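# Wheel the paper-laden cart through the door into the bay

## Task

Move the utility cart through the self-closing door into the other room and park it in the yellow taped bay, so that all four of its wheels sit inside the tape and none rests on the tape itself. The case of copy paper must be in the cart's top tray at the end, with no part of it overhanging the tray's edges. The door must be closed when you finish. Either robot or both may do the work, but any robot that topples or is left leaning counts as a failure.

## Robot and tools

Robots: two identical Hello Robot Stretch 4 units, r1 and r2. Each has an omni-wheel base, a lift that rides a vertical mast, and one arm that telescopes forward with a wrist and a two-finger gripper. A robot stands about 1.6 m tall, and its base edge lies within 0.23 m of the base origin. Each reports everything in its own frames, so only the camera images, lidar_m and wrist_depth_mm reveal where the two stand relative to each other.

Frames: the base frame has its origin on the floor under the base centre, x forward, y left, z up, in metres. hand_pose is a point between the open fingertips, in that frame, and may be somewhat off. The odometry frame is the base frame as it was at scene start; base_odometry counts wheel rotation only (slip counts as travel), heading in rad from -3.142 to 3.142, positive left.

Tool move: one action for any robots named. Arguments are r1 and r2 (each that robot's share), cameras, and blocking, which must always be false or the call is refused. A robot left out receives nothing new. Per robot, give base and/or joints, optionally with speeds, pace and contact_limits; or give end_of_arm alone.
- base is an offset from where the base last reported itself, not a pose. {"translate_m": d}: straight drive, forward positive, -2 to 2 m. {"strafe_m": d}: sideways, left positive, -2 to 2 m. {"rotate_rad": d}: spin in place, counter-clockwise (left) positive, -3.2 to 3.2 rad. translate_m and strafe_m may be combined for a straight diagonal; rotate_rad goes alone.
- joints are absolute targets by name: lift_m 0 to 1.2; arm_m 0 to 0.55; wrist_yaw_rad -1.134 to 4.276 (0 forward, positive left, 3.14 folded back); wrist_pitch_rad -1.117 to 4.259 (0 level, 1.57 pointing down); wrist_roll_rad -1.117 to 4.259 (positive clockwise seen from behind); gripper_m -0.038 to 0.141, fingertip gap in metres, possibly off by 0.015. Out-of-range joint targets are clipped and noted; other bad values get the call refused; unknown keys make it invalid.
- pace: "slow", "default", "fast" or "max" (base 0.1/0.3/0.4/0.6 m/s and 1/2/3/4 rad/s; lift 0.15 to 0.5 m/s; arm 0.1 to 0.7 m/s). A raised lift (above 0.2) lowers base speed, to 0.3 m/s and 1 rad/s at full height. speeds overrides top speed per joint (not gripper_m).
- contact_limits: 0 (gentlest) to 1, only for arm_m, lift_m, translate_m, strafe_m, rotate_rad, placed beside that same command; default 0.5. A base limit persists until a later action names base. For lifting loads, keep lift_m's limit at 0.3+ for 2 kg, 0.15+ for 1 kg.
- {"end_of_arm": "enable_torque"} re-powers a wrist or gripper motor that cut out.
Motions in one action start together. A new move replaces only the targets it names; everything else keeps going. After a motion, a "move" line summarises each robot, e.g. "move: r1 done; r2 time_out".

Tool wait: seconds 0 to 10, optional cameras; returns state and images, ending early when a moving robot comes to rest. wait(0) shows the "earlier move" line. Tool stop: brakes all running motions and returns at rest; also re-brakes slack wheels (see the "stop:" line). Tool zoom_image: camera plus region [x0, y0, x1, y1] in pixels from the top-left, at most 504 square, only for cameras in the latest images. Tool finished_scene: scene number; ends the scene irreversibly, so the goal must hold without the robots.

Cameras: r1_head_camera, r1_head_left_camera, r1_head_right_camera, r1_wrist_camera and the same four for r2; "all" or omitted means all, [] none. Images may lag the state slightly; the "pictures" line lists their order. A robot under "as last shown" was not commanded and its lines repeat old values.

Readings: lidar_m has 12 distances in metres, 30-degree sectors counter-clockwise starting straight ahead (4th left, 7th behind, 10th right); "-" means nothing seen or closer than 0.25 m. It sees from about 0.15 m up, misses glass and thin legs. wrist_depth_mm is a 7x7 grid of depths, 100 to 2000 mm, "-" for unknown. base_tilt in degrees, forward and right positive, with a fixed bias up to 3 degrees. A gap above about 0.1 rad between turned_by_wheels and turned_by_imu over one move suggests slip or a collision. motor_effort is percent of max, peak in brackets; servo_current in mA for wrist and gripper servos.

Statuses: done, moving, off_target (resting short, maybe still pushing), contact_stop (blocked; that part goes slack), time_out (after 14 s; target dropped), limit_stop_at_own_body, limit_stop_at_tilt (lean over 6 degrees; lift, arm and wheels slack), torque_fault. An uncommanded stop, or a refused call, cancels the rest of that reply's move, wait and finished_scene calls. on_its_own reports what held, went slack or loaded.

Gripping: command a gap more than 0.015 below the object's width; about 0.06 below resists pulling. To close behind a handle, send -0.02 or less. Holding is shown only by a rise in gripper servo_current.

Avoid: any firm contact between the robots (fails the scene; closing on the other's fingers counts); bases touching then driving further; carrying more than 1 kg with arm_m above 0.2 while moving the base, especially fast; hard steady pushes with the gripper held high; slamming the door, hitting fixed or heavy things, and dropping the paper case. Self-collision risks: gripper over base with lift below about 0.2 (0.45 pointing down), rolling or tilting the wrist up while folded back, yaw plus pitch below about -1.1. Slack lifts sag, slack wheels roll. Loose objects may get a small push occasionally. Travel can differ between robots by up to 3 cm per metre, which matters if both carry one load.

Each tool is called after "Call:" by a JSON object that holds its "fn" and its "kwargs", one argument or row to a line.

## Session

Call:
{"fn": "move", "kwargs": {
  "blocking": false
}}

Scene clock: 0.00 s.
r1.base_odometry: x=+0.000 y=+0.000 heading=+0.000
r1.turned_by_wheels: +0.000
r1.turned_by_imu: +0.000
r1.base_tilt: forward=-1.6 right=+1.3
r1.lidar_m: 1.92 2.25 3.81 1.93 0.97 0.84 0.83 0.93 0.77 0.76 0.93 1.59
r1.base_status: not commanded
r1.joint_positions: lift_m=+0.127 arm_m=+0.000 wrist_yaw_rad=+3.089 wrist_pitch_rad=+0.002 wrist_roll_rad=+0.000 gripper_m=+0.056
r1.joint_status: not commanded
r1.measured_speeds: all 0
r1.motor_effort: lift_m=+20 arm_m=-4 wheel_0=+0 wheel_1=+1 wheel_2=+1
r1.servo_current: wrist_yaw_rad=39 wrist_pitch_rad=46 wrist_roll_rad=65 gripper_m=39
r1.hand_pose: x=-0.1125 y=+0.1024 z=+0.3046 quat_wxyz=(+0.026, -0.001, +0.000, +1.000) (m; r1's base frame)
r1.wrist_depth_mm: 137 138 - - - - - / 113 139 - - - - - / 117 140 224 - - - - / 137 161 - - - - - / - - - - - - - / - - 191 - 187 - - / 842 759 750 788 788 732 768
r2.base_odometry: x=+0.000 y=+0.000 heading=+0.000
r2.turned_by_wheels: +0.000
r2.turned_by_imu: +0.000
r2.base_tilt: forward=-0.6 right=+0.1
r2.lidar_m: 2.02 1.45 1.40 1.49 2.01 2.22 2.34 3.17 1.60 3.62 2.59 2.46
r2.base_status: not commanded
r2.joint_positions: lift_m=+0.295 arm_m=+0.000 wrist_yaw_rad=+3.133 wrist_pitch_rad=+0.002 wrist_roll_rad=+0.000 gripper_m=+0.056
r2.joint_status: not commanded
r2.measured_speeds: all 0
r2.motor_effort: lift_m=+18 arm_m=-4 wheel_0=+0 wheel_1=-1 wheel_2=+0
r2.servo_current: wrist_yaw_rad=46 wrist_pitch_rad=39 wrist_roll_rad=46 gripper_m=59
r2.hand_pose: x=-0.1167 y=+0.0898 z=+0.4727 quat_wxyz=(+0.004, -0.001, +0.000, +1.000) (m; r2's base frame)
r2.wrist_depth_mm: - 140 - - - - - / - 126 150 - - - - / - 130 185 - - - - / 144 143 272 - - - - / 229 - - - - - - / 226 1576 196 1576 190 1618 1464 / 226 1060 1138 - - 1025 1060
pictures: r1_head_camera, r1_head_left_camera, r1_head_right_camera, r1_wrist_camera, r2_head_camera, r2_head_left_camera, r2_head_right_camera, r2_wrist_camera
Images, in order (width x height): r1_head_camera 420x560, r1_head_left_camera 420x672, r1_head_right_camera 420x672, r1_wrist_camera 616x392, r2_head_camera 420x560, r2_head_left_camera 420x672, r2_head_right_camera 420x672, r2_wrist_camera 616x392.

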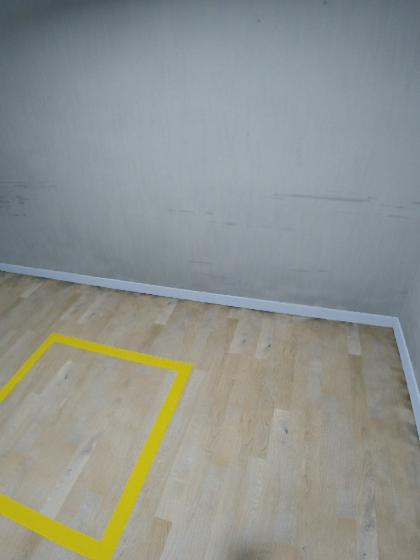

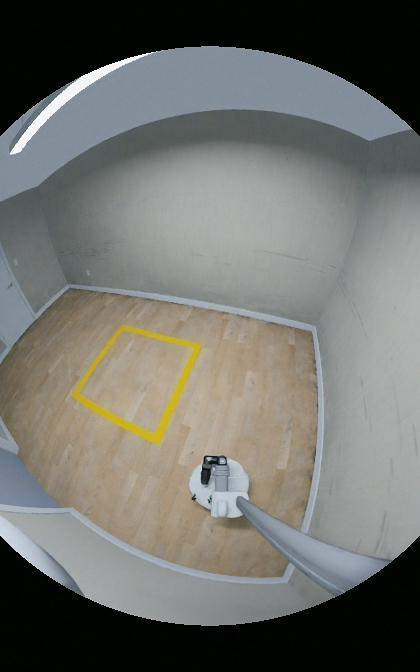

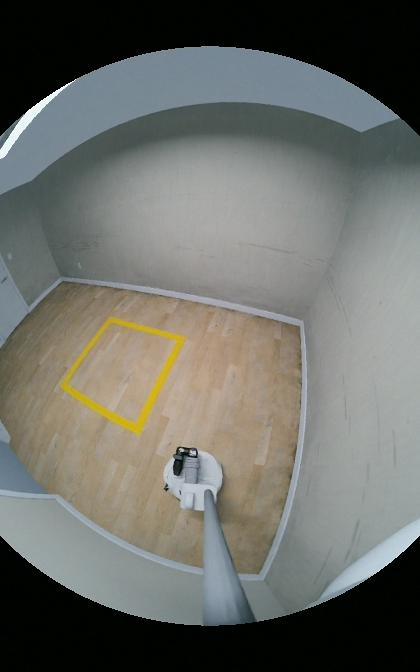

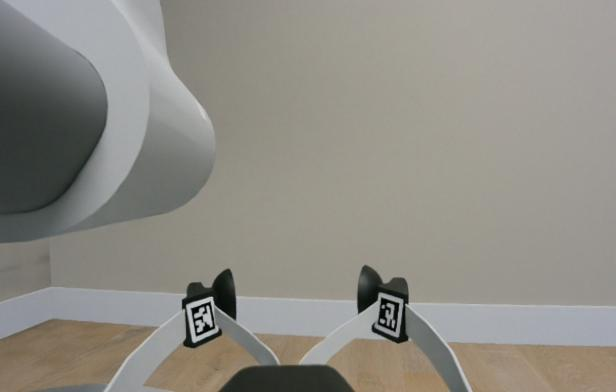

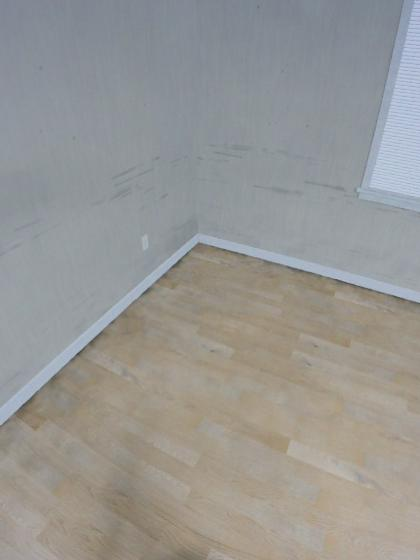

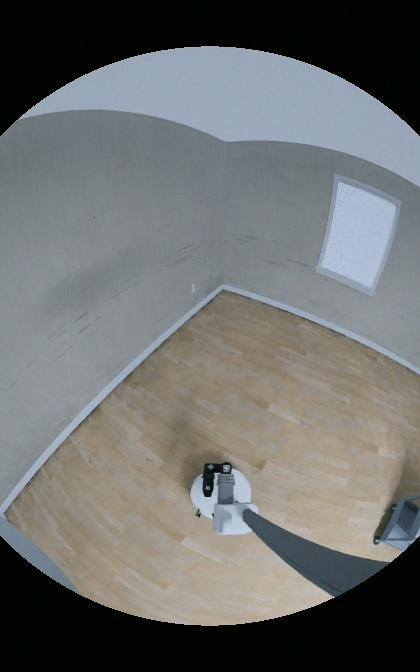

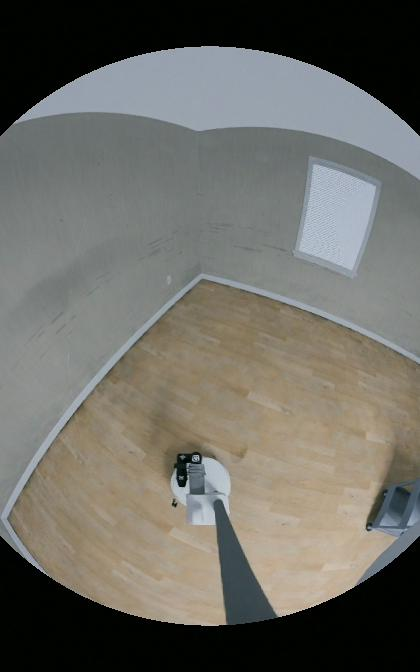

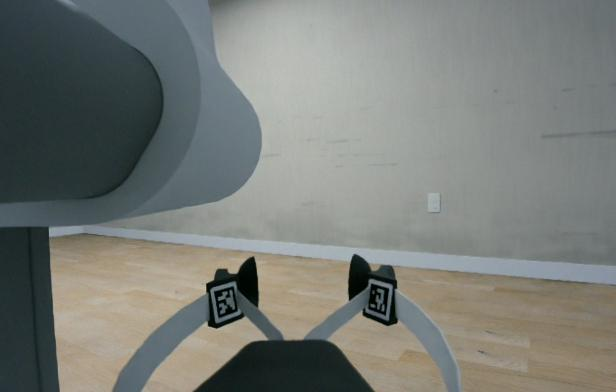

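Call:
{"fn": "move", "kwargs": {
  "blocking": false,
  "r1": {"base":{"rotate_rad":1.5}},
  "r2": {"base":{"rotate_rad":-1.5}},
  "cameras": []
}}

Call:
{"fn": "wait", "kwargs": {
  "seconds": 3,
  "cameras": []
}}

Call:
{"fn": "wait", "kwargs": {
  "seconds": 0.5
}}

Scene clock: 3.87 s.
move: r1 moving; r2 moving
r1.base_odometry: x=+0.000 y=+0.000 heading=+0.252
r1.turned_by_wheels: +0.252
r1.turned_by_imu: +0.252
r1.base_tilt: forward=-1.6 right=+1.3
r1.lidar_m: 2.01 2.69 3.67 1.25 0.89 0.83 0.88 0.81 0.77 0.80 1.08 1.91
r1.base_status: rotate_rad moving
r1.joint_positions: lift_m=+0.127 arm_m=+0.000 wrist_yaw_rad=+3.089 wrist_pitch_rad=+0.002 wrist_roll_rad=+0.000 gripper_m=+0.056
r1.joint_status: not commanded
r1.measured_speeds: translate_m=-0.001 strafe_m=-0.001 rotate_rad=+0.980 lift_m=+0.000 arm_m=+0.000 wrist_yaw_rad=+0.000 wrist_pitch_rad=+0.000 wrist_roll_rad=+0.000
r1.motor_effort: lift_m=+20(20) arm_m=-4(4) wheel_0=-8(9) wheel_1=-6(8) wheel_2=-6(7)
r1.servo_current: wrist_yaw_rad=39(59) wrist_pitch_rad=39(46) wrist_roll_rad=59(59) gripper_m=39(46)
r1.hand_pose: x=-0.1125 y=+0.1024 z=+0.3046 quat_wxyz=(+0.026, -0.001, +0.000, +1.000) (m; r1's base frame)
r1.wrist_depth_mm: 136 138 - - - - - / 113 139 - - - - - / 114 139 226 - - - - / 137 160 - - - - - / - - - - - - - / - 1078 190 - 188 - - / 788 750 750 788 750 699 732
r2.base_odometry: x=+0.000 y=+0.000 heading=-0.252
r2.turned_by_wheels: -0.252
r2.turned_by_imu: -0.244
r2.base_tilt: forward=-0.6 right=+0.0
r2.lidar_m: 2.50 1.63 1.40 1.41 1.66 2.24 2.23 2.63 1.61 1.65 2.92 2.47
r2.base_status: rotate_rad moving
r2.joint_positions: lift_m=+0.295 arm_m=+0.000 wrist_yaw_rad=+3.133 wrist_pitch_rad=+0.002 wrist_roll_rad=+0.000 gripper_m=+0.056
r2.joint_status: not commanded
r2.measured_speeds: translate_m=+0.000 strafe_m=+0.000 rotate_rad=-0.974 lift_m=+0.000 arm_m=+0.000 wrist_yaw_rad=+0.000 wrist_pitch_rad=+0.000 wrist_roll_rad=+0.000
r2.motor_effort: lift_m=+18(18) arm_m=-4(4) wheel_0=+5(10) wheel_1=+10(10) wheel_2=+10(11)
r2.servo_current: wrist_yaw_rad=39(52) wrist_pitch_rad=39(46) wrist_roll_rad=46(52) gripper_m=46(52)
r2.hand_pose: x=-0.1167 y=+0.0898 z=+0.4727 quat_wxyz=(+0.004, -0.001, +0.000, +1.000) (m; r2's base frame)
r2.wrist_depth_mm: - 141 - - - - - / - 126 150 - - - - / - 130 184 - - - - / 144 143 272 - - - - / 229 - - - - - - / 226 1576 196 1537 190 1576 1464 / 226 1078 1138 - - 1042 1060
pictures: none
No camera images: "cameras" was empty.

Scene clock: 5.40 s.
earlier move: r1 done; r2 done
r1.base_odometry: x=+0.000 y=+0.000 heading=+1.500
r1.turned_by_wheels: +1.248
r1.turned_by_imu: +1.255
r1.base_tilt: forward=-1.6 right=+1.3
r1.lidar_m: 2.23 1.05 0.84 0.83 0.95 0.79 0.77 0.87 1.40 1.93 2.17 3.37
r1.base_status: done
r1.joint_positions: lift_m=+0.127 arm_m=+0.000 wrist_yaw_rad=+3.089 wrist_pitch_rad=+0.002 wrist_roll_rad=+0.000 gripper_m=+0.056
r1.joint_status: not commanded
r1.measured_speeds: all 0
r1.motor_effort: lift_m=+20(20) arm_m=-4(4) wheel_0=-1(11) wheel_1=-1(10) wheel_2=+1(8)
r1.servo_current: wrist_yaw_rad=46(65) wrist_pitch_rad=52(52) wrist_roll_rad=52(65) gripper_m=39(46)
r1.hand_pose: x=-0.1125 y=+0.1024 z=+0.3046 quat_wxyz=(+0.026, -0.001, +0.000, +1.000) (m; r1's base frame)
r1.wrist_depth_mm: 136 138 - - - - - / 113 139 - - - - - / 117 140 228 - - - - / 137 162 - - - - - / - - - - - - - / - - 190 - 187 - - / 854 750 759 143 741 741 768
r2.base_odometry: x=+0.000 y=+0.000 heading=-1.499
r2.turned_by_wheels: -1.248
r2.turned_by_imu: -1.215
r2.base_tilt: forward=-0.6 right=+0.1
r2.lidar_m: 3.34 2.54 2.49 1.89 1.45 1.40 1.52 2.22 2.22 2.35 3.44 1.60
r2.base_status: done
r2.joint_positions: lift_m=+0.295 arm_m=+0.000 wrist_yaw_rad=+3.133 wrist_pitch_rad=+0.002 wrist_roll_rad=+0.000 gripper_m=+0.056
r2.joint_status: not commanded
r2.measured_speeds: all 0
r2.motor_effort: lift_m=+18(18) arm_m=-4(4) wheel_0=+3(11) wheel_1=+1(11) wheel_2=+2(11)
r2.servo_current: wrist_yaw_rad=39(59) wrist_pitch_rad=46(46) wrist_roll_rad=52(52) gripper_m=46(59)
r2.hand_pose: x=-0.1167 y=+0.0898 z=+0.4727 quat_wxyz=(+0.004, -0.001, +0.000, +1.000) (m; r2's base frame)
r2.wrist_depth_mm: - 141 - - - - - / - 126 142 - - - - / - 130 185 - - - - / 144 144 264 - - - - / 229 - - - - - - / 226 1537 196 1308 190 - - / 226 1060 1138 - - 1042 1078
wait: 1.53 of 3 s (r1 and r2 have come to rest)
pictures: none
No camera images: "cameras" was empty.

Scene clock: 5.90 s.
r1.base_odometry: x=+0.000 y=+0.000 heading=+1.500
r1.turned_by_wheels: +0.000
r1.turned_by_imu: +0.000
r1.base_tilt: forward=-1.6 right=+1.3
r1.lidar_m: 2.25 1.06 0.86 0.83 0.94 0.78 0.76 0.87 1.37 1.94 2.13 3.39
r1.base_status: done
r1.joint_positions: lift_m=+0.127 arm_m=+0.000 wrist_yaw_rad=+3.089 wrist_pitch_rad=+0.002 wrist_roll_rad=+0.000 gripper_m=+0.056
r1.joint_status: not commanded
r1.measured_speeds: all 0
r1.motor_effort: lift_m=+20(20) arm_m=-4(4) wheel_0=-1(11) wheel_1=+0(10) wheel_2=+1(8)
r1.servo_current: wrist_yaw_rad=39(65) wrist_pitch_rad=46(52) wrist_roll_rad=52(65) gripper_m=46(46)
r1.hand_pose: x=-0.1125 y=+0.1024 z=+0.3046 quat_wxyz=(+0.026, -0.001, +0.000, +1.000) (m; r1's base frame)
r1.wrist_depth_mm: 136 139 - - - - - / 113 139 - - - - - / 118 139 229 - - - - / 137 162 - - - - - / - - - - - - - / - - 189 - 188 - - / 842 750 759 143 732 741 768
r2.base_odometry: x=+0.000 y=+0.000 heading=-1.499
r2.turned_by_wheels: +0.000
r2.turned_by_imu: +0.000
r2.base_tilt: forward=-0.7 right=+0.2
r2.lidar_m: 3.34 2.53 2.49 1.87 1.44 1.40 1.49 2.22 2.23 2.40 3.45 1.62
r2.base_status: done
r2.joint_positions: lift_m=+0.295 arm_m=+0.000 wrist_yaw_rad=+3.133 wrist_pitch_rad=+0.002 wrist_roll_rad=+0.000 gripper_m=+0.056
r2.joint_status: not commanded
r2.measured_speeds: all 0
r2.motor_effort: lift_m=+18(18) arm_m=-4(4) wheel_0=+3(11) wheel_1=+1(11) wheel_2=+2(11)
r2.servo_current: wrist_yaw_rad=46(59) wrist_pitch_rad=46(46) wrist_roll_rad=46(52) gripper_m=46(59)
r2.hand_pose: x=-0.1167 y=+0.0898 z=+0.4727 quat_wxyz=(+0.004, -0.001, +0.000, +1.000) (m; r2's base frame)
r2.wrist_depth_mm: - 141 - - - - - / - 127 142 - - - - / - 130 186 - - - - / 144 144 265 - - - - / 229 - - - - - - / 227 1576 196 1308 190 - - / 226 1060 1160 - - 1025 1060
wait: 0.50 s; at rest by 0.27 s
pictures: r1_head_camera, r1_head_left_camera, r1_head_right_camera, r1_wrist_camera, r2_head_camera, r2_head_left_camera, r2_head_right_camera, r2_wrist_camera
Images, in order (width x height): r1_head_camera 420x560, r1_head_left_camera 420x672, r1_head_right_camera 420x672, r1_wrist_camera 616x392, r2_head_camera 420x560, r2_head_left_camera 420x672, r2_head_right_camera 420x672, r2_wrist_camera 616x392.

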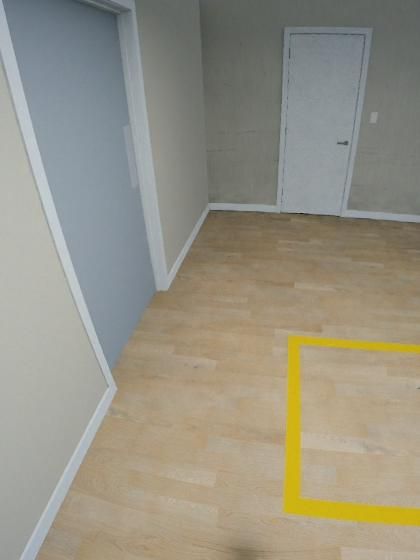

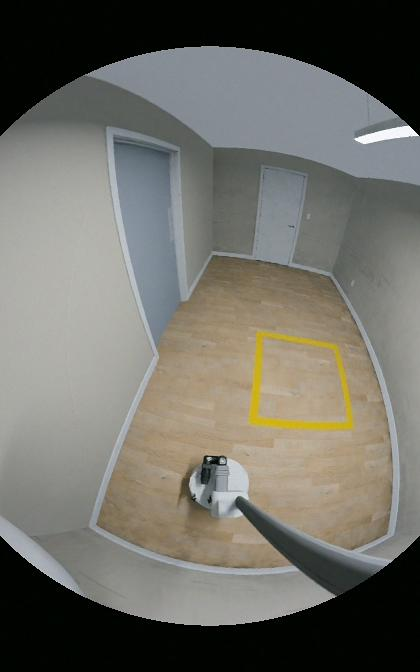

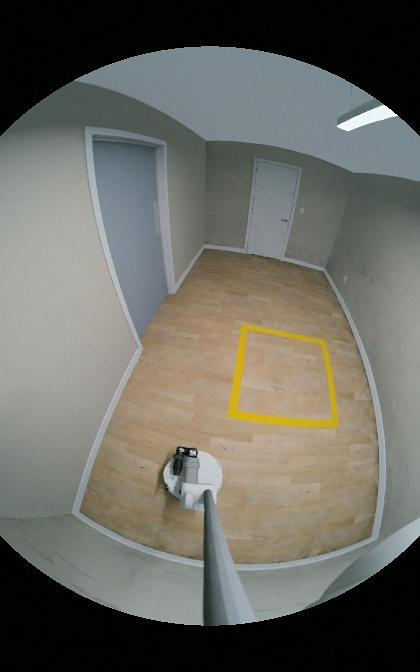

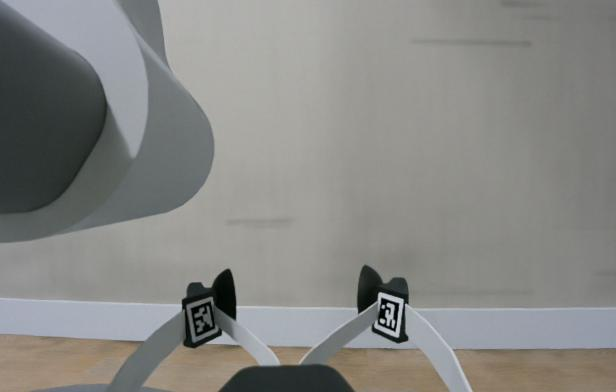

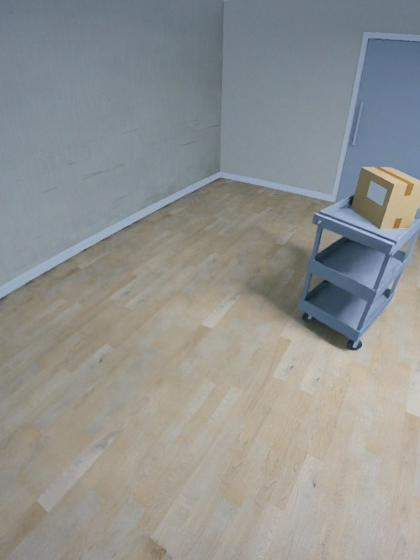

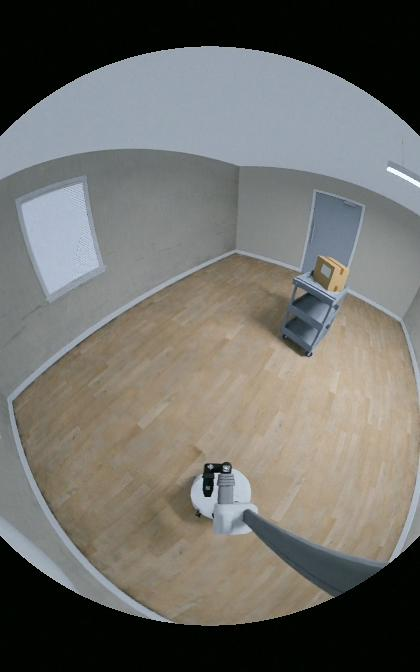

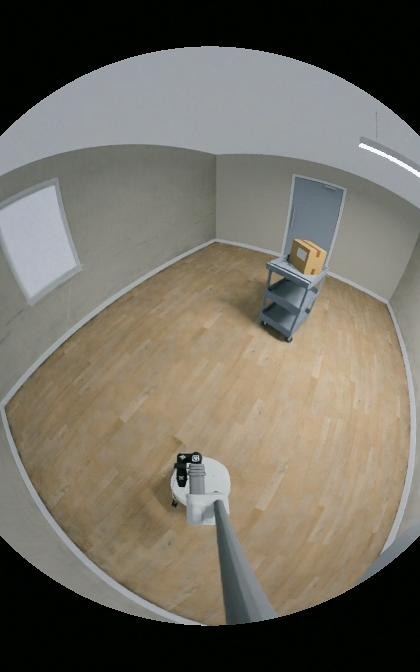

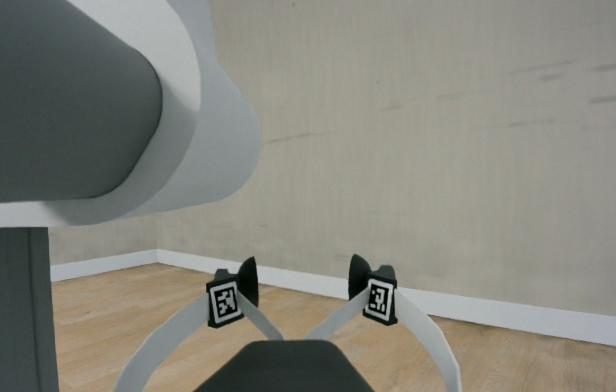

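Call:
{"fn": "zoom_image", "kwargs": {
  "camera": "r2_head_camera",
  "region": [280, 20, 420, 370]
}}

Call:
{"fn": "zoom_image", "kwargs": {
  "camera": "r2_head_right_camera",
  "region": [230, 150, 370, 350]
}}

Call:
{"fn": "zoom_image", "kwargs": {
  "camera": "r1_head_left_camera",
  "region": [80, 100, 380, 450]
}}

Scaled by 1.440 from the camera's 420x560 image, which has a finer 1200x1600 frame.

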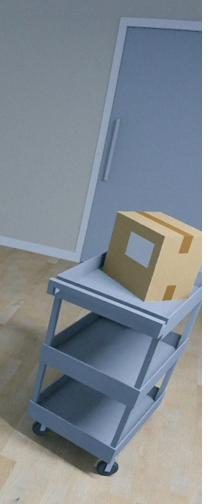

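Scaled by 2.520 from the camera's 420x672 image, which has a finer 600x960 frame.

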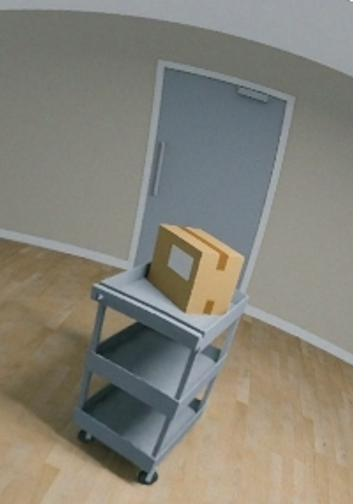

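Scaled by 1.440 from the camera's 420x672 image, which has a finer 600x960 frame.

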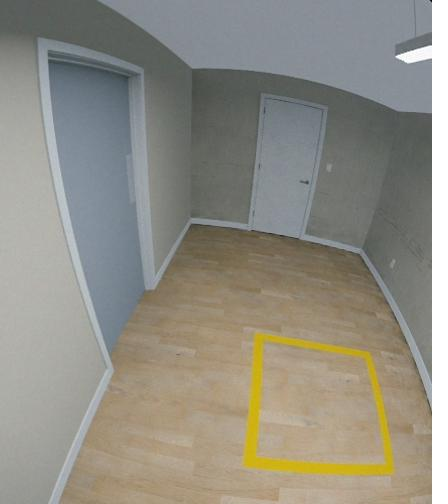

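Call:
{"fn": "move", "kwargs": {
  "blocking": false,
  "r1": {"base":{"translate_m":1.2},"joints":{"lift_m":0.6}},
  "r2": {"base":{"translate_m":1.0,"strafe_m":-0.35},"joints":{"lift_m":1.0}},
  "cameras": []
}}

Call:
{"fn": "wait", "kwargs": {
  "seconds": 6,
  "cameras": []
}}

Call:
{"fn": "wait", "kwargs": {
  "seconds": 2,
  "cameras": []
}}

Call:
{"fn": "move", "kwargs": {
  "blocking": false,
  "r1": {"base":{"rotate_rad":1.571}},
  "r2": {"joints":{"wrist_yaw_rad":0}},
  "cameras": []
}}

Call:
{"fn": "wait", "kwargs": {
  "seconds": 2.5,
  "cameras": []
}}

Call:
{"fn": "wait", "kwargs": {
  "seconds": 1
}}

Scene clock: 35.93 s.
move: r1 moving; r2 moving
r1.base_odometry: x=+0.002 y=+0.031 heading=+1.500
r1.turned_by_wheels: +0.000
r1.turned_by_imu: +0.000
r1.base_tilt: forward=-1.6 right=+1.3
r1.lidar_m: 2.20 1.06 0.83 0.82 0.95 0.80 0.78 0.91 1.47 1.94 2.17 3.37
r1.base_status: translate_m moving
r1.joint_positions: lift_m=+0.164 arm_m=+0.000 wrist_yaw_rad=+3.089 wrist_pitch_rad=+0.002 wrist_roll_rad=+0.000 gripper_m=+0.056
r1.joint_status: lift_m moving
r1.measured_speeds: translate_m=+0.122 strafe_m=+0.001 rotate_rad=+0.001 lift_m=+0.146 arm_m=+0.000 wrist_yaw_rad=+0.000 wrist_pitch_rad=+0.000 wrist_roll_rad=+0.000
r1.motor_effort: lift_m=+27(27) arm_m=-4(4) wheel_0=+8(8) wheel_1=+5(6) wheel_2=-9(10)
r1.servo_current: wrist_yaw_rad=33(59) wrist_pitch_rad=39(46) wrist_roll_rad=59(65) gripper_m=33(46)
r1.hand_pose: x=-0.1125 y=+0.1024 z=+0.3421 quat_wxyz=(+0.026, -0.001, +0.000, +1.000) (m; r1's base frame)
r1.wrist_depth_mm: - 138 - - - - - / 112 139 - - - - - / 116 139 219 - - - - / 137 157 - - - - - / - - - - - - - / - - 190 - 188 - - / 866 809 820 143 809 759 831
r2.base_odometry: x=-0.009 y=-0.032 heading=-1.499
r2.turned_by_wheels: +0.000
r2.turned_by_imu: +0.001
r2.base_tilt: forward=-0.7 right=+0.1
r2.lidar_m: 3.36 2.51 2.45 1.94 1.47 1.44 1.53 2.24 2.23 2.40 3.48 1.55
r2.base_status: translate_m moving; strafe_m moving
r2.joint_positions: lift_m=+0.333 arm_m=+0.000 wrist_yaw_rad=+3.133 wrist_pitch_rad=+0.002 wrist_roll_rad=+0.000 gripper_m=+0.056
r2.joint_status: lift_m moving
r2.measured_speeds: translate_m=+0.120 strafe_m=-0.044 rotate_rad=-0.005 lift_m=+0.146 arm_m=+0.000 wrist_yaw_rad=+0.000 wrist_pitch_rad=+0.000 wrist_roll_rad=+0.000
r2.motor_effort: lift_m=+23(25) arm_m=-4(4) wheel_0=+10(10) wheel_1=+5(5) wheel_2=-13(13)
r2.servo_current: wrist_yaw_rad=39(52) wrist_pitch_rad=33(46) wrist_roll_rad=52(52) gripper_m=52(52)
r2.hand_pose: x=-0.1167 y=+0.0898 z=+0.5103 quat_wxyz=(+0.004, -0.001, +0.000, +1.000) (m; r2's base frame)
r2.wrist_depth_mm: - 141 - - - - - / - 126 151 - - - - / - 129 185 - - - - / 144 143 273 - - - - / 229 - - - - - - / 227 1618 196 1430 190 - - / 226 1138 1229 - - 1098 1060
pictures: none
No camera images: "cameras" was empty.

Scene clock: 40.40 s.
earlier move: r1 moving; r2 done
r1.base_odometry: x=+0.084 y=+1.190 heading=+1.500
r1.turned_by_wheels: +0.000
r1.turned_by_imu: +0.000
r1.base_tilt: forward=-1.6 right=+1.3
r1.lidar_m: 1.59 0.90 0.74 0.63 0.71 1.14 1.93 2.18 2.13 2.15 2.39 2.76
r1.base_status: translate_m moving
r1.joint_positions: lift_m=+0.600 arm_m=+0.000 wrist_yaw_rad=+3.089 wrist_pitch_rad=+0.002 wrist_roll_rad=+0.000 gripper_m=+0.056
r1.joint_status: all done
r1.measured_speeds: translate_m=+0.063 strafe_m=-0.001 rotate_rad=+0.003 lift_m=+0.000 arm_m=+0.000 wrist_yaw_rad=+0.000 wrist_pitch_rad=+0.000 wrist_roll_rad=+0.000
r1.motor_effort: lift_m=+25(29) arm_m=-4(4) wheel_0=+1(9) wheel_1=+1(8) wheel_2=+0(10)
r1.servo_current: wrist_yaw_rad=65(72) wrist_pitch_rad=39(52) wrist_roll_rad=39(65) gripper_m=39(52)
r1.hand_pose: x=-0.1125 y=+0.1024 z=+0.7771 quat_wxyz=(+0.026, -0.001, +0.000, +1.000) (m; r1's base frame)
r1.wrist_depth_mm: 136 139 - - - - - / 113 139 - - - - - / 117 140 273 - - - - / 138 161 - - - - - / - - - - - - - / - - 194 - 188 - - / 1921 1756 1708 153 1756 - -
r2.base_odometry: x=-0.278 y=-1.022 heading=-1.499
r2.turned_by_wheels: +0.000
r2.turned_by_imu: +0.002
r2.base_tilt: forward=-0.7 right=+0.0
r2.lidar_m: 2.96 2.28 2.20 2.37 2.49 2.42 2.61 2.58 2.49 2.68 0.65 0.65
r2.base_status: done
r2.joint_positions: lift_m=+1.000 arm_m=+0.000 wrist_yaw_rad=+3.133 wrist_pitch_rad=+0.002 wrist_roll_rad=+0.000 gripper_m=+0.056
r2.joint_status: all done
r2.measured_speeds: all 0
r2.motor_effort: lift_m=+21(25) arm_m=-4(4) wheel_0=+3(12) wheel_1=+3(7) wheel_2=-2(14)
r2.servo_current: wrist_yaw_rad=46(65) wrist_pitch_rad=39(46) wrist_roll_rad=59(65) gripper_m=59(59)
r2.hand_pose: x=-0.1167 y=+0.0898 z=+1.1775 quat_wxyz=(+0.004, -0.001, +0.000, +1.000) (m; r2's base frame)
r2.wrist_depth_mm: - 141 - - - - - / - 127 151 - - - - / - 129 185 - - - - / 144 144 265 - - - - / 229 - - - - - - / 228 - 195 - 191 - - / 226 - - - - - -
wait: 4.47 of 6 s (r2 has come to rest)
pictures: none
No camera images: "cameras" was empty.

Scene clock: 40.93 s.
earlier move: r1 done
r1.base_odometry: x=+0.085 y=+1.197 heading=+1.500
r1.turned_by_wheels: +0.000
r1.turned_by_imu: +0.000
r1.base_tilt: forward=-1.6 right=+1.3
r1.lidar_m: 1.59 0.92 0.72 0.64 0.73 1.16 1.94 2.19 2.17 2.13 2.38 2.77
r1.base_status: done
r1.joint_positions: lift_m=+0.600 arm_m=+0.000 wrist_yaw_rad=+3.089 wrist_pitch_rad=+0.002 wrist_roll_rad=+0.000 gripper_m=+0.056
r1.joint_status: all done
r1.measured_speeds: all 0
r1.motor_effort: lift_m=+25(29) arm_m=-4(4) wheel_0=+2(9) wheel_1=+2(8) wheel_2=+0(10)
r1.servo_current: wrist_yaw_rad=52(72) wrist_pitch_rad=46(52) wrist_roll_rad=46(78) gripper_m=46(52)
r1.hand_pose: x=-0.1125 y=+0.1024 z=+0.7771 quat_wxyz=(+0.026, -0.001, +0.000, +1.000) (m; r1's base frame)
r1.wrist_depth_mm: 136 138 - - - - - / 113 140 - - - - - / 118 140 273 - - - - / 137 161 - - - - - / - - - - - - - / - - 194 - 187 - - / 1983 1708 1756 154 1808 - -
r2.base_odometry: x=-0.278 y=-1.022 heading=-1.499
r2.turned_by_wheels: +0.000
r2.turned_by_imu: +0.000
r2.base_tilt: forward=-0.7 right=+0.1
r2.lidar_m: 2.96 2.29 2.22 2.37 2.49 2.42 2.58 2.57 2.50 2.70 0.63 0.66
r2.base_status: done
r2.joint_positions: lift_m=+1.000 arm_m=+0.000 wrist_yaw_rad=+3.133 wrist_pitch_rad=+0.002 wrist_roll_rad=+0.000 gripper_m=+0.056
r2.joint_status: all done
r2.measured_speeds: all 0
r2.motor_effort: lift_m=+21(25) arm_m=-4(4) wheel_0=+3(12) wheel_1=+2(7) wheel_2=-2(14)
r2.servo_current: wrist_yaw_rad=46(65) wrist_pitch_rad=46(46) wrist_roll_rad=46(65) gripper_m=46(59)
r2.hand_pose: x=-0.1167 y=+0.0898 z=+1.1775 quat_wxyz=(+0.004, -0.001, +0.000, +1.000) (m; r2's base frame)
r2.wrist_depth_mm: - 141 - - - - - / - 127 151 - - - - / - 129 185 - - - - / 144 144 265 - - - - / 229 - - - - - - / 228 - 196 - 191 - - / 226 - - - - - -
wait: 0.53 of 2 s (r1 has come to rest)
pictures: none
No camera images: "cameras" was empty.

Scene clock: 41.43 s.
move: r1 moving; r2 moving
r1.base_odometry: x=+0.085 y=+1.197 heading=+1.752
r1.turned_by_wheels: +0.252
r1.turned_by_imu: +0.252
r1.base_tilt: forward=-1.6 right=+1.3
r1.lidar_m: 1.11 0.77 0.65 0.64 0.85 1.86 1.99 2.29 2.15 2.20 2.80 2.74
r1.base_status: rotate_rad moving
r1.joint_positions: lift_m=+0.600 arm_m=+0.000 wrist_yaw_rad=+3.089 wrist_pitch_rad=+0.002 wrist_roll_rad=+0.000 gripper_m=+0.056
r1.joint_status: not commanded
r1.measured_speeds: translate_m=-0.001 strafe_m=-0.001 rotate_rad=+0.974 lift_m=+0.000 arm_m=+0.000 wrist_yaw_rad=+0.000 wrist_pitch_rad=+0.000 wrist_roll_rad=+0.000
r1.motor_effort: lift_m=+25(25) arm_m=-4(4) wheel_0=-7(8) wheel_1=-6(8) wheel_2=-6(8)
r1.servo_current: wrist_yaw_rad=52(52) wrist_pitch_rad=52(52) wrist_roll_rad=39(59) gripper_m=39(46)
r1.hand_pose: x=-0.1125 y=+0.1024 z=+0.7771 quat_wxyz=(+0.026, -0.001, +0.000, +1.000) (m; r1's base frame)
r1.wrist_depth_mm: 136 139 - - - - - / 113 139 - - - - - / 118 140 273 - - - - / 137 162 - - - - - / - - - - - - - / - - 194 - 187 - - / 1921 1661 1708 153 1863 1618 -
r2.base_odometry: x=-0.278 y=-1.022 heading=-1.499
r2.turned_by_wheels: +0.000
r2.turned_by_imu: +0.000
r2.base_tilt: forward=-0.7 right=+0.1
r2.lidar_m: 2.96 2.30 2.21 2.36 2.49 2.43 2.63 2.58 2.49 2.68 0.64 0.65
r2.base_status: not commanded
r2.joint_positions: lift_m=+1.000 arm_m=+0.000 wrist_yaw_rad=+2.570 wrist_pitch_rad=+0.002 wrist_roll_rad=+0.000 gripper_m=+0.056
r2.joint_status: wrist_yaw_rad moving
r2.measured_speeds: translate_m=+0.000 strafe_m=+0.000 rotate_rad=+0.000 lift_m=+0.000 arm_m=+0.000 wrist_yaw_rad=-1.740 wrist_pitch_rad=+0.000 wrist_roll_rad=+0.000
r2.motor_effort: lift_m=+21(21) arm_m=-4(4) wheel_0=+2(3) wheel_1=+2(3) wheel_2=-2(3)
r2.servo_current: wrist_yaw_rad=59(111) wrist_pitch_rad=39(46) wrist_roll_rad=39(52) gripper_m=52(52)
r2.hand_pose: x=-0.0242 y=+0.2296 z=+1.1775 quat_wxyz=(+0.282, -0.001, +0.000, +0.959) (m; r2's base frame)
r2.wrist_depth_mm: - - - - - - - / - - - - - - - / - - - - - - - / - - - - - - - / - - - - - - - / - - 196 - 191 - - / - - - - - - -
pictures: none
No camera images: "cameras" was empty.

Scene clock: 43.00 s.
earlier move: r1 done; r2 moving
r1.base_odometry: x=+0.085 y=+1.197 heading=+3.071
r1.turned_by_wheels: +1.319
r1.turned_by_imu: +1.326
r1.base_tilt: forward=-1.6 right=+1.3
r1.lidar_m: 0.63 0.71 1.13 1.94 2.17 2.13 2.12 2.35 2.78 1.61 0.91 0.73
r1.base_status: done
r1.joint_positions: lift_m=+0.600 arm_m=+0.000 wrist_yaw_rad=+3.089 wrist_pitch_rad=+0.002 wrist_roll_rad=+0.000 gripper_m=+0.056
r1.joint_status: not commanded
r1.measured_speeds: all 0
r1.motor_effort: lift_m=+24(25) arm_m=-4(4) wheel_0=-2(10) wheel_1=-1(9) wheel_2=-1(8)
r1.servo_current: wrist_yaw_rad=46(72) wrist_pitch_rad=39(52) wrist_roll_rad=33(65) gripper_m=46(52)
r1.hand_pose: x=-0.1125 y=+0.1024 z=+0.7771 quat_wxyz=(+0.026, -0.001, +0.000, +1.000) (m; r1's base frame)
r1.wrist_depth_mm: 136 139 - - - - - / 113 139 - - - - - / 117 140 272 - - - - / 137 161 - - - - - / - - - - - - - / - - 193 - 187 - - / 1921 1756 1756 153 1808 1756 1863
r2.base_odometry: x=-0.278 y=-1.022 heading=-1.499
r2.turned_by_wheels: +0.000
r2.turned_by_imu: +0.000
r2.base_tilt: forward=-0.7 right=+0.1
r2.lidar_m: 2.97 2.30 2.20 2.38 2.49 2.42 2.61 2.57 2.50 2.68 0.63 0.64
r2.base_status: not commanded
r2.joint_positions: lift_m=+1.000 arm_m=+0.000 wrist_yaw_rad=+0.005 wrist_pitch_rad=+0.002 wrist_roll_rad=+0.000 gripper_m=+0.056
r2.joint_status: wrist_yaw_rad moving
r2.measured_speeds: translate_m=+0.000 strafe_m=+0.000 rotate_rad=+0.000 lift_m=+0.000 arm_m=+0.000 wrist_yaw_rad=-0.087 wrist_pitch_rad=+0.000 wrist_roll_rad=+0.000
r2.motor_effort: lift_m=+21(21) arm_m=-4(4) wheel_0=+3(3) wheel_1=+2(3) wheel_2=-2(3)
r2.servo_current: wrist_yaw_rad=26(130) wrist_pitch_rad=39(46) wrist_roll_rad=46(59) gripper_m=46(52)
r2.hand_pose: x=+0.4597 y=-0.0861 z=+1.1775 quat_wxyz=(+1.000, +0.000, +0.001, +0.002) (m; r2's base frame)
r2.wrist_depth_mm: - - - - - - - / - - - - - - - / - - - - - - - / - - - - - - - / - - - - - - - / - - 196 - 190 - - / - - - - - - -
wait: 1.57 of 2.5 s (r1 has come to rest)
pictures: none
No camera images: "cameras" was empty.

Scene clock: 43.33 s.
earlier move: r2 done
r1.base_odometry: x=+0.085 y=+1.197 heading=+3.071
r1.turned_by_wheels: +0.000
r1.turned_by_imu: +0.000
r1.base_tilt: forward=-1.6 right=+1.3
r1.lidar_m: 0.63 0.72 1.13 1.95 2.18 2.14 2.12 2.37 2.80 1.62 0.88 0.72
r1.base_status: done
r1.joint_positions: lift_m=+0.600 arm_m=+0.000 wrist_yaw_rad=+3.089 wrist_pitch_rad=+0.002 wrist_roll_rad=+0.000 gripper_m=+0.056
r1.joint_status: not commanded
r1.measured_speeds: all 0
r1.motor_effort: lift_m=+24(25) arm_m=-4(4) wheel_0=-2(10) wheel_1=-1(9) wheel_2=-1(8)
r1.servo_current: wrist_yaw_rad=39(72) wrist_pitch_rad=39(52) wrist_roll_rad=59(65) gripper_m=39(52)
r1.hand_pose: x=-0.1125 y=+0.1024 z=+0.7771 quat_wxyz=(+0.026, -0.001, +0.000, +1.000) (m; r1's base frame)
r1.wrist_depth_mm: 136 139 - - - - - / 113 139 - - - - - / 118 139 273 - - - - / 137 162 - - - - - / - - - - - - - / - - 193 - 188 - - / 1921 1661 1708 153 1808 1661 1863
r2.base_odometry: x=-0.278 y=-1.022 heading=-1.499
r2.turned_by_wheels: +0.000
r2.turned_by_imu: +0.000
r2.base_tilt: forward=-0.7 right=+0.0
r2.lidar_m: 2.98 2.27 2.20 2.37 2.48 2.44 2.58 2.56 2.49 2.69 0.63 0.65
r2.base_status: not commanded
r2.joint_positions: lift_m=+1.000 arm_m=+0.000 wrist_yaw_rad=+0.003 wrist_pitch_rad=+0.002 wrist_roll_rad=+0.000 gripper_m=+0.056
r2.joint_status: all done
r2.measured_speeds: all 0
r2.motor_effort: lift_m=+21(21) arm_m=-4(4) wheel_0=+2(3) wheel_1=+2(3) wheel_2=-2(3)
r2.servo_current: wrist_yaw_rad=46(130) wrist_pitch_rad=39(46) wrist_roll_rad=46(59) gripper_m=46(52)
r2.hand_pose: x=+0.4596 y=-0.0866 z=+1.1775 quat_wxyz=(+1.000, +0.000, +0.001, +0.001) (m; r2's base frame)
r2.wrist_depth_mm: - - - - - - - / - - - - - - - / - - - - - - - / - - - - - - - / - - - - - - - / - - 196 - 190 - - / - - - - - - -
wait: 0.33 of 1 s (r2 has come to rest)
pictures: r1_head_camera, r1_head_left_camera, r1_head_right_camera, r1_wrist_camera, r2_head_camera, r2_head_left_camera, r2_head_right_camera, r2_wrist_camera
Images, in order (width x height): r1_head_camera 420x560, r1_head_left_camera 420x672, r1_head_right_camera 420x672, r1_wrist_camera 616x392, r2_head_camera 420x560, r2_head_left_camera 420x672, r2_head_right_camera 420x672, r2_wrist_camera 616x392.

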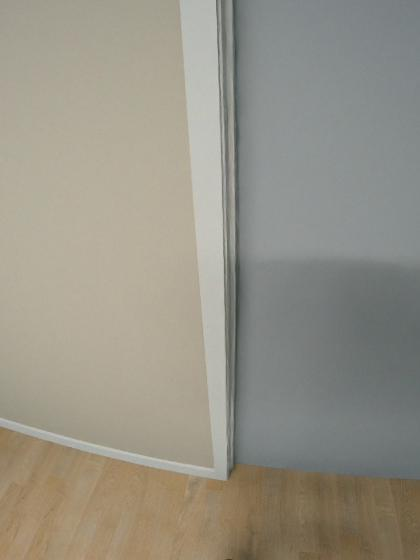

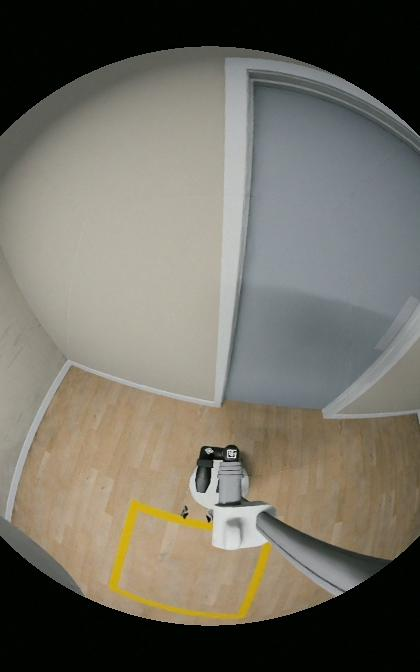

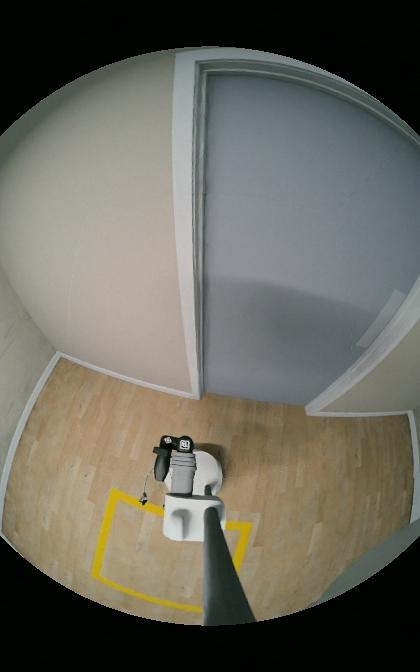

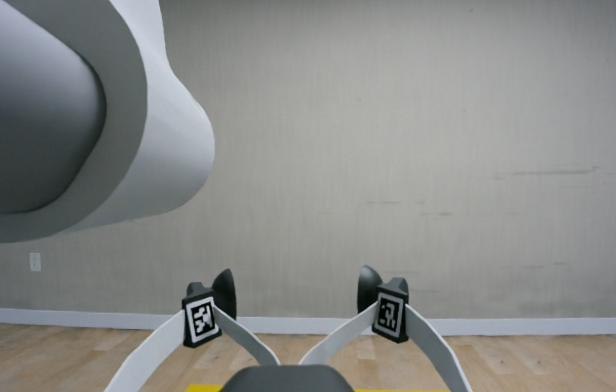

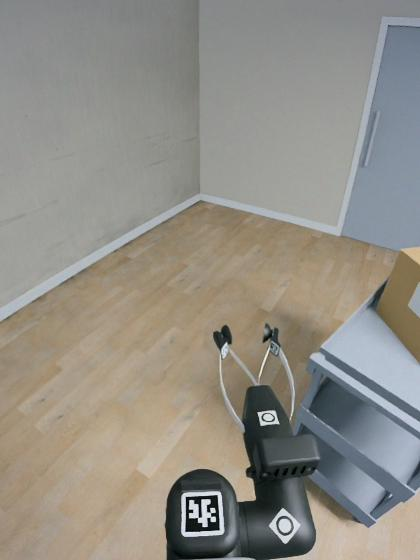

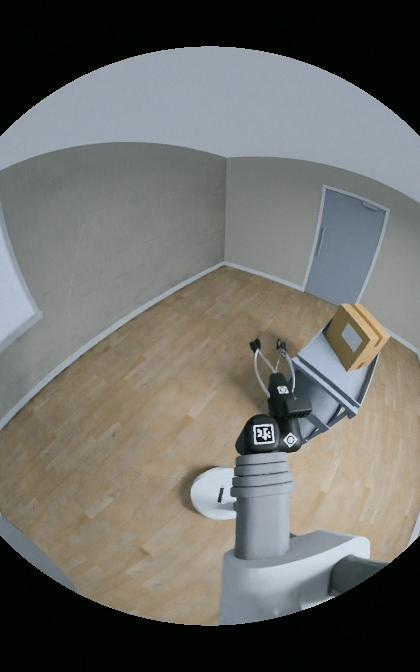

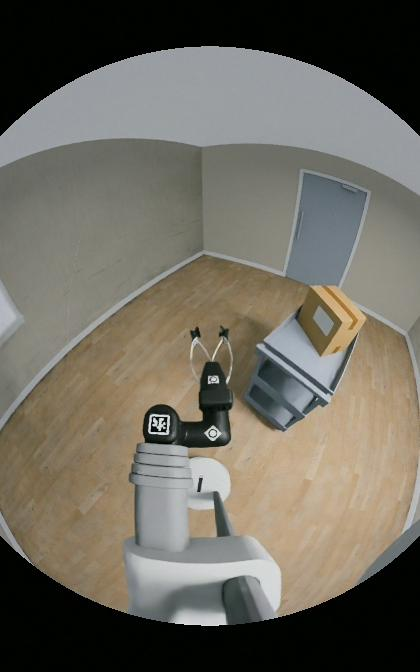

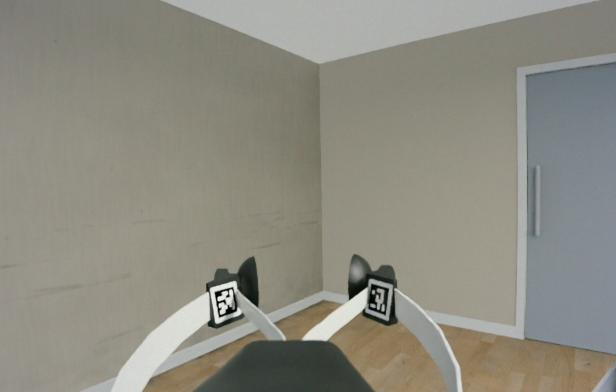

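Call:
{"fn": "zoom_image", "kwargs": {
  "camera": "r2_head_right_camera",
  "region": [220, 260, 390, 440]
}}

Call:
{"fn": "zoom_image", "kwargs": {
  "camera": "r2_head_left_camera",
  "region": [270, 280, 410, 450]
}}

Scaled by 2.800 from the camera's 420x672 image, which has a finer 600x960 frame.

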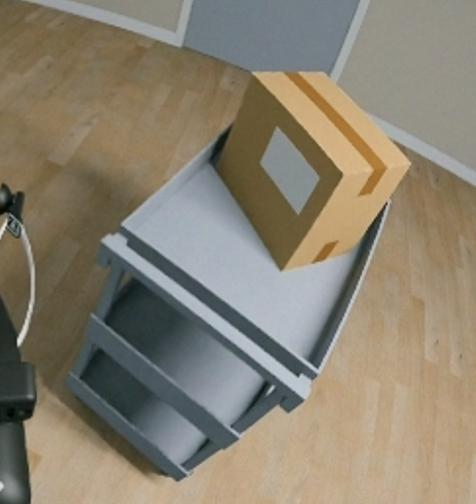

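Scaled by 2.965 from the camera's 420x672 image, which has a finer 600x960 frame.

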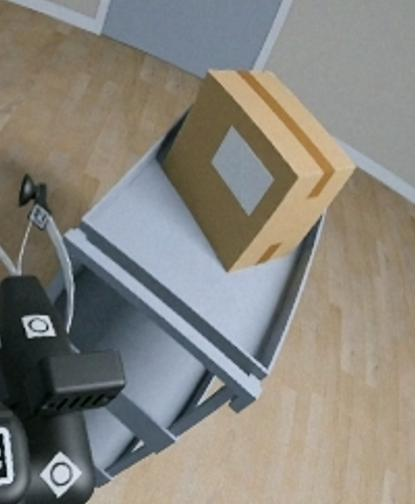

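Call:
{"fn": "move", "kwargs": {
  "blocking": false,
  "r1": {"base":{"strafe_m":-0.25},"joints":{"lift_m":0.3}},
  "r2": {"base":{"strafe_m":-0.3, "translate_m":-0.35},"joints":{"wrist_pitch_rad":0.5}},
  "cameras": []
}}

Call:
{"fn": "wait", "kwargs": {
  "seconds": 3,
  "cameras": []
}}

Call:
{"fn": "wait", "kwargs": {
  "seconds": 1,
  "cameras": ["r1_head_left_camera","r2_head_camera","r2_head_left_camera","r2_wrist_camera"]
}}

Scene clock: 107.80 s.
move: r1 moving; r2 moving
r1.base_odometry: x=+0.087 y=+1.233 heading=+3.071
r1.turned_by_wheels: +0.000
r1.turned_by_imu: -0.001
r1.base_tilt: forward=-1.5 right=+1.3
r1.lidar_m: 0.64 0.71 1.13 1.99 2.17 2.15 2.12 2.37 2.72 1.64 0.91 0.71
r1.base_status: strafe_m moving
r1.joint_positions: lift_m=+0.563 arm_m=+0.000 wrist_yaw_rad=+3.089 wrist_pitch_rad=+0.002 wrist_roll_rad=+0.000 gripper_m=+0.056
r1.joint_status: lift_m moving
r1.measured_speeds: translate_m=-0.001 strafe_m=-0.140 rotate_rad=+0.005 lift_m=-0.146 arm_m=+0.000 wrist_yaw_rad=+0.000 wrist_pitch_rad=+0.000 wrist_roll_rad=+0.000
r1.motor_effort: lift_m=+11(22) arm_m=-4(4) wheel_0=+8(12) wheel_1=-9(10) wheel_2=+1(2)
r1.servo_current: wrist_yaw_rad=39(59) wrist_pitch_rad=46(46) wrist_roll_rad=65(65) gripper_m=39(39)
r1.hand_pose: x=-0.1125 y=+0.1024 z=+0.7402 quat_wxyz=(+0.026, -0.001, +0.000, +1.000) (m; r1's base frame)
r1.wrist_depth_mm: 136 139 - - - - - / 113 139 - - - - - / 118 140 273 - - - - / 137 161 - - - - - / - - - - - - - / - - 194 - 187 - - / 1863 1661 1618 153 1808 1756 1863
r2.base_odometry: x=-0.301 y=-0.999 heading=-1.499
r2.turned_by_wheels: +0.000
r2.turned_by_imu: +0.002
r2.base_tilt: forward=-0.6 right=+0.1
r2.lidar_m: 3.02 2.32 2.27 2.40 2.48 2.41 2.60 2.52 2.45 2.63 0.64 0.65
r2.base_status: translate_m moving; strafe_m moving
r2.joint_positions: lift_m=+1.000 arm_m=+0.000 wrist_yaw_rad=+0.003 wrist_pitch_rad=+0.470 wrist_roll_rad=+0.000 gripper_m=+0.056
r2.joint_status: wrist_pitch_rad moving
r2.measured_speeds: translate_m=-0.097 strafe_m=-0.082 rotate_rad=+0.002 lift_m=+0.000 arm_m=+0.000 wrist_yaw_rad=+0.000 wrist_pitch_rad=+0.705 wrist_roll_rad=+0.000
r2.motor_effort: lift_m=+21(21) arm_m=-4(4) wheel_0=+5(10) wheel_1=-11(11) wheel_2=+10(11)
r2.servo_current: wrist_yaw_rad=52(65) wrist_pitch_rad=33(91) wrist_roll_rad=52(52) gripper_m=52(52)
r2.hand_pose: x=+0.4283 y=-0.0867 z=+1.0473 quat_wxyz=(+0.973, +0.000, +0.233, +0.001) (m; r2's base frame)
r2.wrist_depth_mm: - - - - - - - / - - - - - - - / - - - - - - - / - - - - - - - / - - - 1983 1921 1808 - / 1618 1661 196 1618 191 580 455 / 1397 1397 1366 - - - -
pictures: none
No camera images: "cameras" was empty.

Scene clock: 109.57 s.
earlier move: r1 done; r2 moving
r1.base_odometry: x=+0.102 y=+1.446 heading=+3.071
r1.turned_by_wheels: +0.000
r1.turned_by_imu: -0.001
r1.base_tilt: forward=-1.6 right=+1.3
r1.lidar_m: 0.67 0.69 1.07 2.19 2.44 2.20 2.17 2.40 2.53 1.51 0.84 0.68
r1.base_status: done
r1.joint_positions: lift_m=+0.300 arm_m=+0.000 wrist_yaw_rad=+3.089 wrist_pitch_rad=+0.002 wrist_roll_rad=+0.000 gripper_m=+0.056
r1.joint_status: all done
r1.measured_speeds: all 0
r1.motor_effort: lift_m=+13(22) arm_m=-4(4) wheel_0=+0(12) wheel_1=-1(10) wheel_2=+0(2)
r1.servo_current: wrist_yaw_rad=39(65) wrist_pitch_rad=39(52) wrist_roll_rad=52(65) gripper_m=39(52)
r1.hand_pose: x=-0.1125 y=+0.1024 z=+0.4781 quat_wxyz=(+0.026, -0.001, +0.000, +1.000) (m; r1's base frame)
r1.wrist_depth_mm: - 138 - - - - - / 111 139 - - - - - / 116 139 256 - - - - / 137 156 - - - - - / - - - - - - - / 1708 1756 194 1921 188 1863 1661 / 1255 1078 1118 153 1160 1160 1182
r2.base_odometry: x=-0.587 y=-0.710 heading=-1.499
r2.turned_by_wheels: +0.000
r2.turned_by_imu: +0.000
r2.base_tilt: forward=-0.7 right=+0.1
r2.lidar_m: 0.80 2.71 2.63 2.87 2.35 2.31 2.48 2.13 2.07 2.25 3.26 0.72
r2.base_status: translate_m moving; strafe_m moving
r2.joint_positions: lift_m=+1.000 arm_m=+0.000 wrist_yaw_rad=+0.003 wrist_pitch_rad=+0.499 wrist_roll_rad=+0.000 gripper_m=+0.056
r2.joint_status: all done
r2.measured_speeds: translate_m=-0.085 strafe_m=-0.072 rotate_rad=+0.001 lift_m=+0.000 arm_m=+0.000 wrist_yaw_rad=+0.000 wrist_pitch_rad=+0.000 wrist_roll_rad=+0.000
r2.motor_effort: lift_m=+21(21) arm_m=-4(4) wheel_0=+3(10) wheel_1=-1(13) wheel_2=+3(12)
r2.servo_current: wrist_yaw_rad=46(65) wrist_pitch_rad=39(91) wrist_roll_rad=39(59) gripper_m=46(52)
r2.hand_pose: x=+0.4244 y=-0.0867 z=+1.0401 quat_wxyz=(+0.969, +0.000, +0.247, +0.001) (m; r2's base frame)
r2.wrist_depth_mm: - - - - - - - / - - - - - 723 661 / - - - - 1008 750 723 / - - - - 676 759 750 / 1921 1921 1863 1808 - 525 1008 / 1537 1537 196 1430 188 591 1430 / 1366 1366 1366 - - - 1255
wait: 1.77 of 3 s (r1 has come to rest)
pictures: none
No camera images: "cameras" was empty.

Scene clock: 110.27 s.
earlier move: r2 done
r1.base_odometry: x=+0.102 y=+1.446 heading=+3.071
r1.turned_by_wheels: +0.000
r1.turned_by_imu: +0.000
r1.base_tilt: forward=-1.6 right=+1.3
r1.lidar_m: 0.66 0.68 1.09 2.20 2.43 2.17 2.15 2.44 2.54 1.53 0.86 0.69
r1.base_status: done
r1.joint_positions: lift_m=+0.300 arm_m=+0.000 wrist_yaw_rad=+3.089 wrist_pitch_rad=+0.002 wrist_roll_rad=+0.000 gripper_m=+0.056
r1.joint_status: all done
r1.measured_speeds: all 0
r1.motor_effort: lift_m=+13(22) arm_m=-4(4) wheel_0=+0(12) wheel_1=-1(10) wheel_2=+0(2)
r1.servo_current: wrist_yaw_rad=52(65) wrist_pitch_rad=39(52) wrist_roll_rad=39(72) gripper_m=39(52)
r1.hand_pose: x=-0.1125 y=+0.1024 z=+0.4781 quat_wxyz=(+0.026, -0.001, +0.000, +1.000) (m; r1's base frame)
r1.wrist_depth_mm: - 138 - - - - - / 112 139 - - - - - / 116 139 256 - - - - / 137 156 - - - - - / - - - - - - - / 1756 1756 195 1983 187 1921 1708 / 1229 1098 1118 153 1160 1160 1205
r2.base_odometry: x=-0.602 y=-0.695 heading=-1.499
r2.turned_by_wheels: +0.000
r2.turned_by_imu: +0.000
r2.base_tilt: forward=-0.7 right=+0.1
r2.lidar_m: 0.82 2.74 2.65 2.88 2.36 2.31 2.48 2.11 2.06 2.22 3.19 0.72
r2.base_status: done
r2.joint_positions: lift_m=+1.000 arm_m=+0.000 wrist_yaw_rad=+0.003 wrist_pitch_rad=+0.499 wrist_roll_rad=+0.000 gripper_m=+0.056
r2.joint_status: all done
r2.measured_speeds: all 0
r2.motor_effort: lift_m=+20(21) arm_m=-4(4) wheel_0=+2(10) wheel_1=-1(13) wheel_2=+4(12)
r2.servo_current: wrist_yaw_rad=46(65) wrist_pitch_rad=46(91) wrist_roll_rad=46(59) gripper_m=46(59)
r2.hand_pose: x=+0.4244 y=-0.0867 z=+1.0401 quat_wxyz=(+0.969, +0.000, +0.247, +0.001) (m; r2's base frame)
r2.wrist_depth_mm: - - - - - - - / - - - - - 723 676 / - - - - 1025 750 741 / - - - - 661 768 778 / 1921 1808 1921 1863 - 535 1078 / 1537 1537 196 1078 188 634 1430 / 1366 1308 1308 - - - 1255
wait: 0.70 of 1 s (r2 has come to rest)
pictures: r1_head_left_camera, r2_head_camera, r2_head_left_camera, r2_wrist_camera
Images, in order (width x height): r1_head_left_camera 420x672, r2_head_camera 420x560, r2_head_left_camera 420x672, r2_wrist_camera 616x392.

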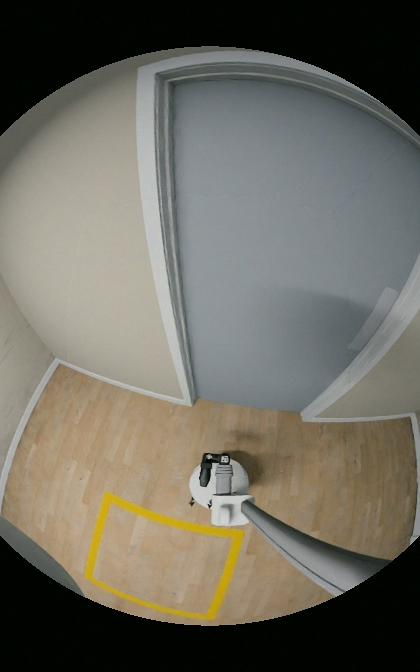

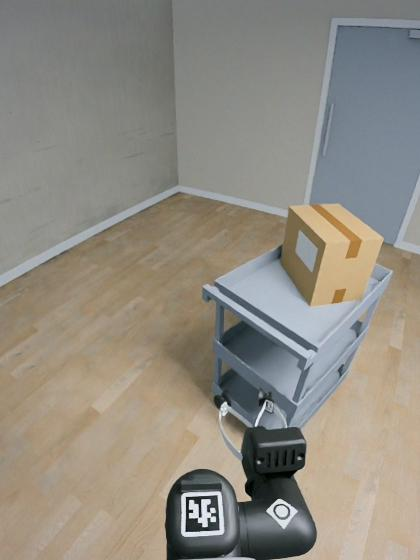

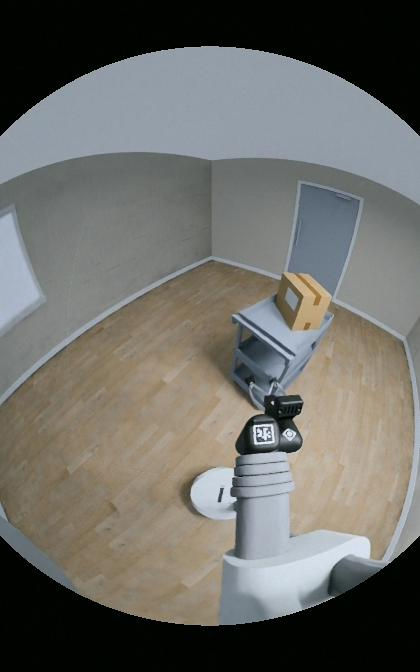

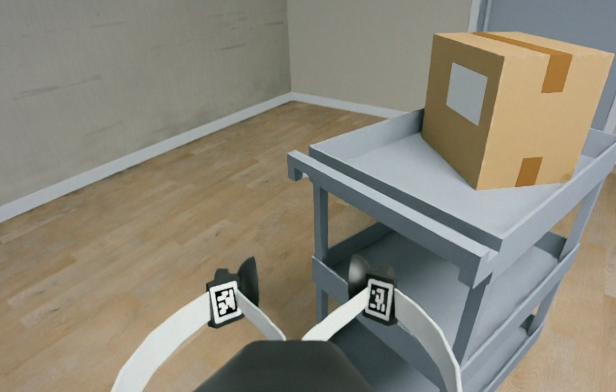

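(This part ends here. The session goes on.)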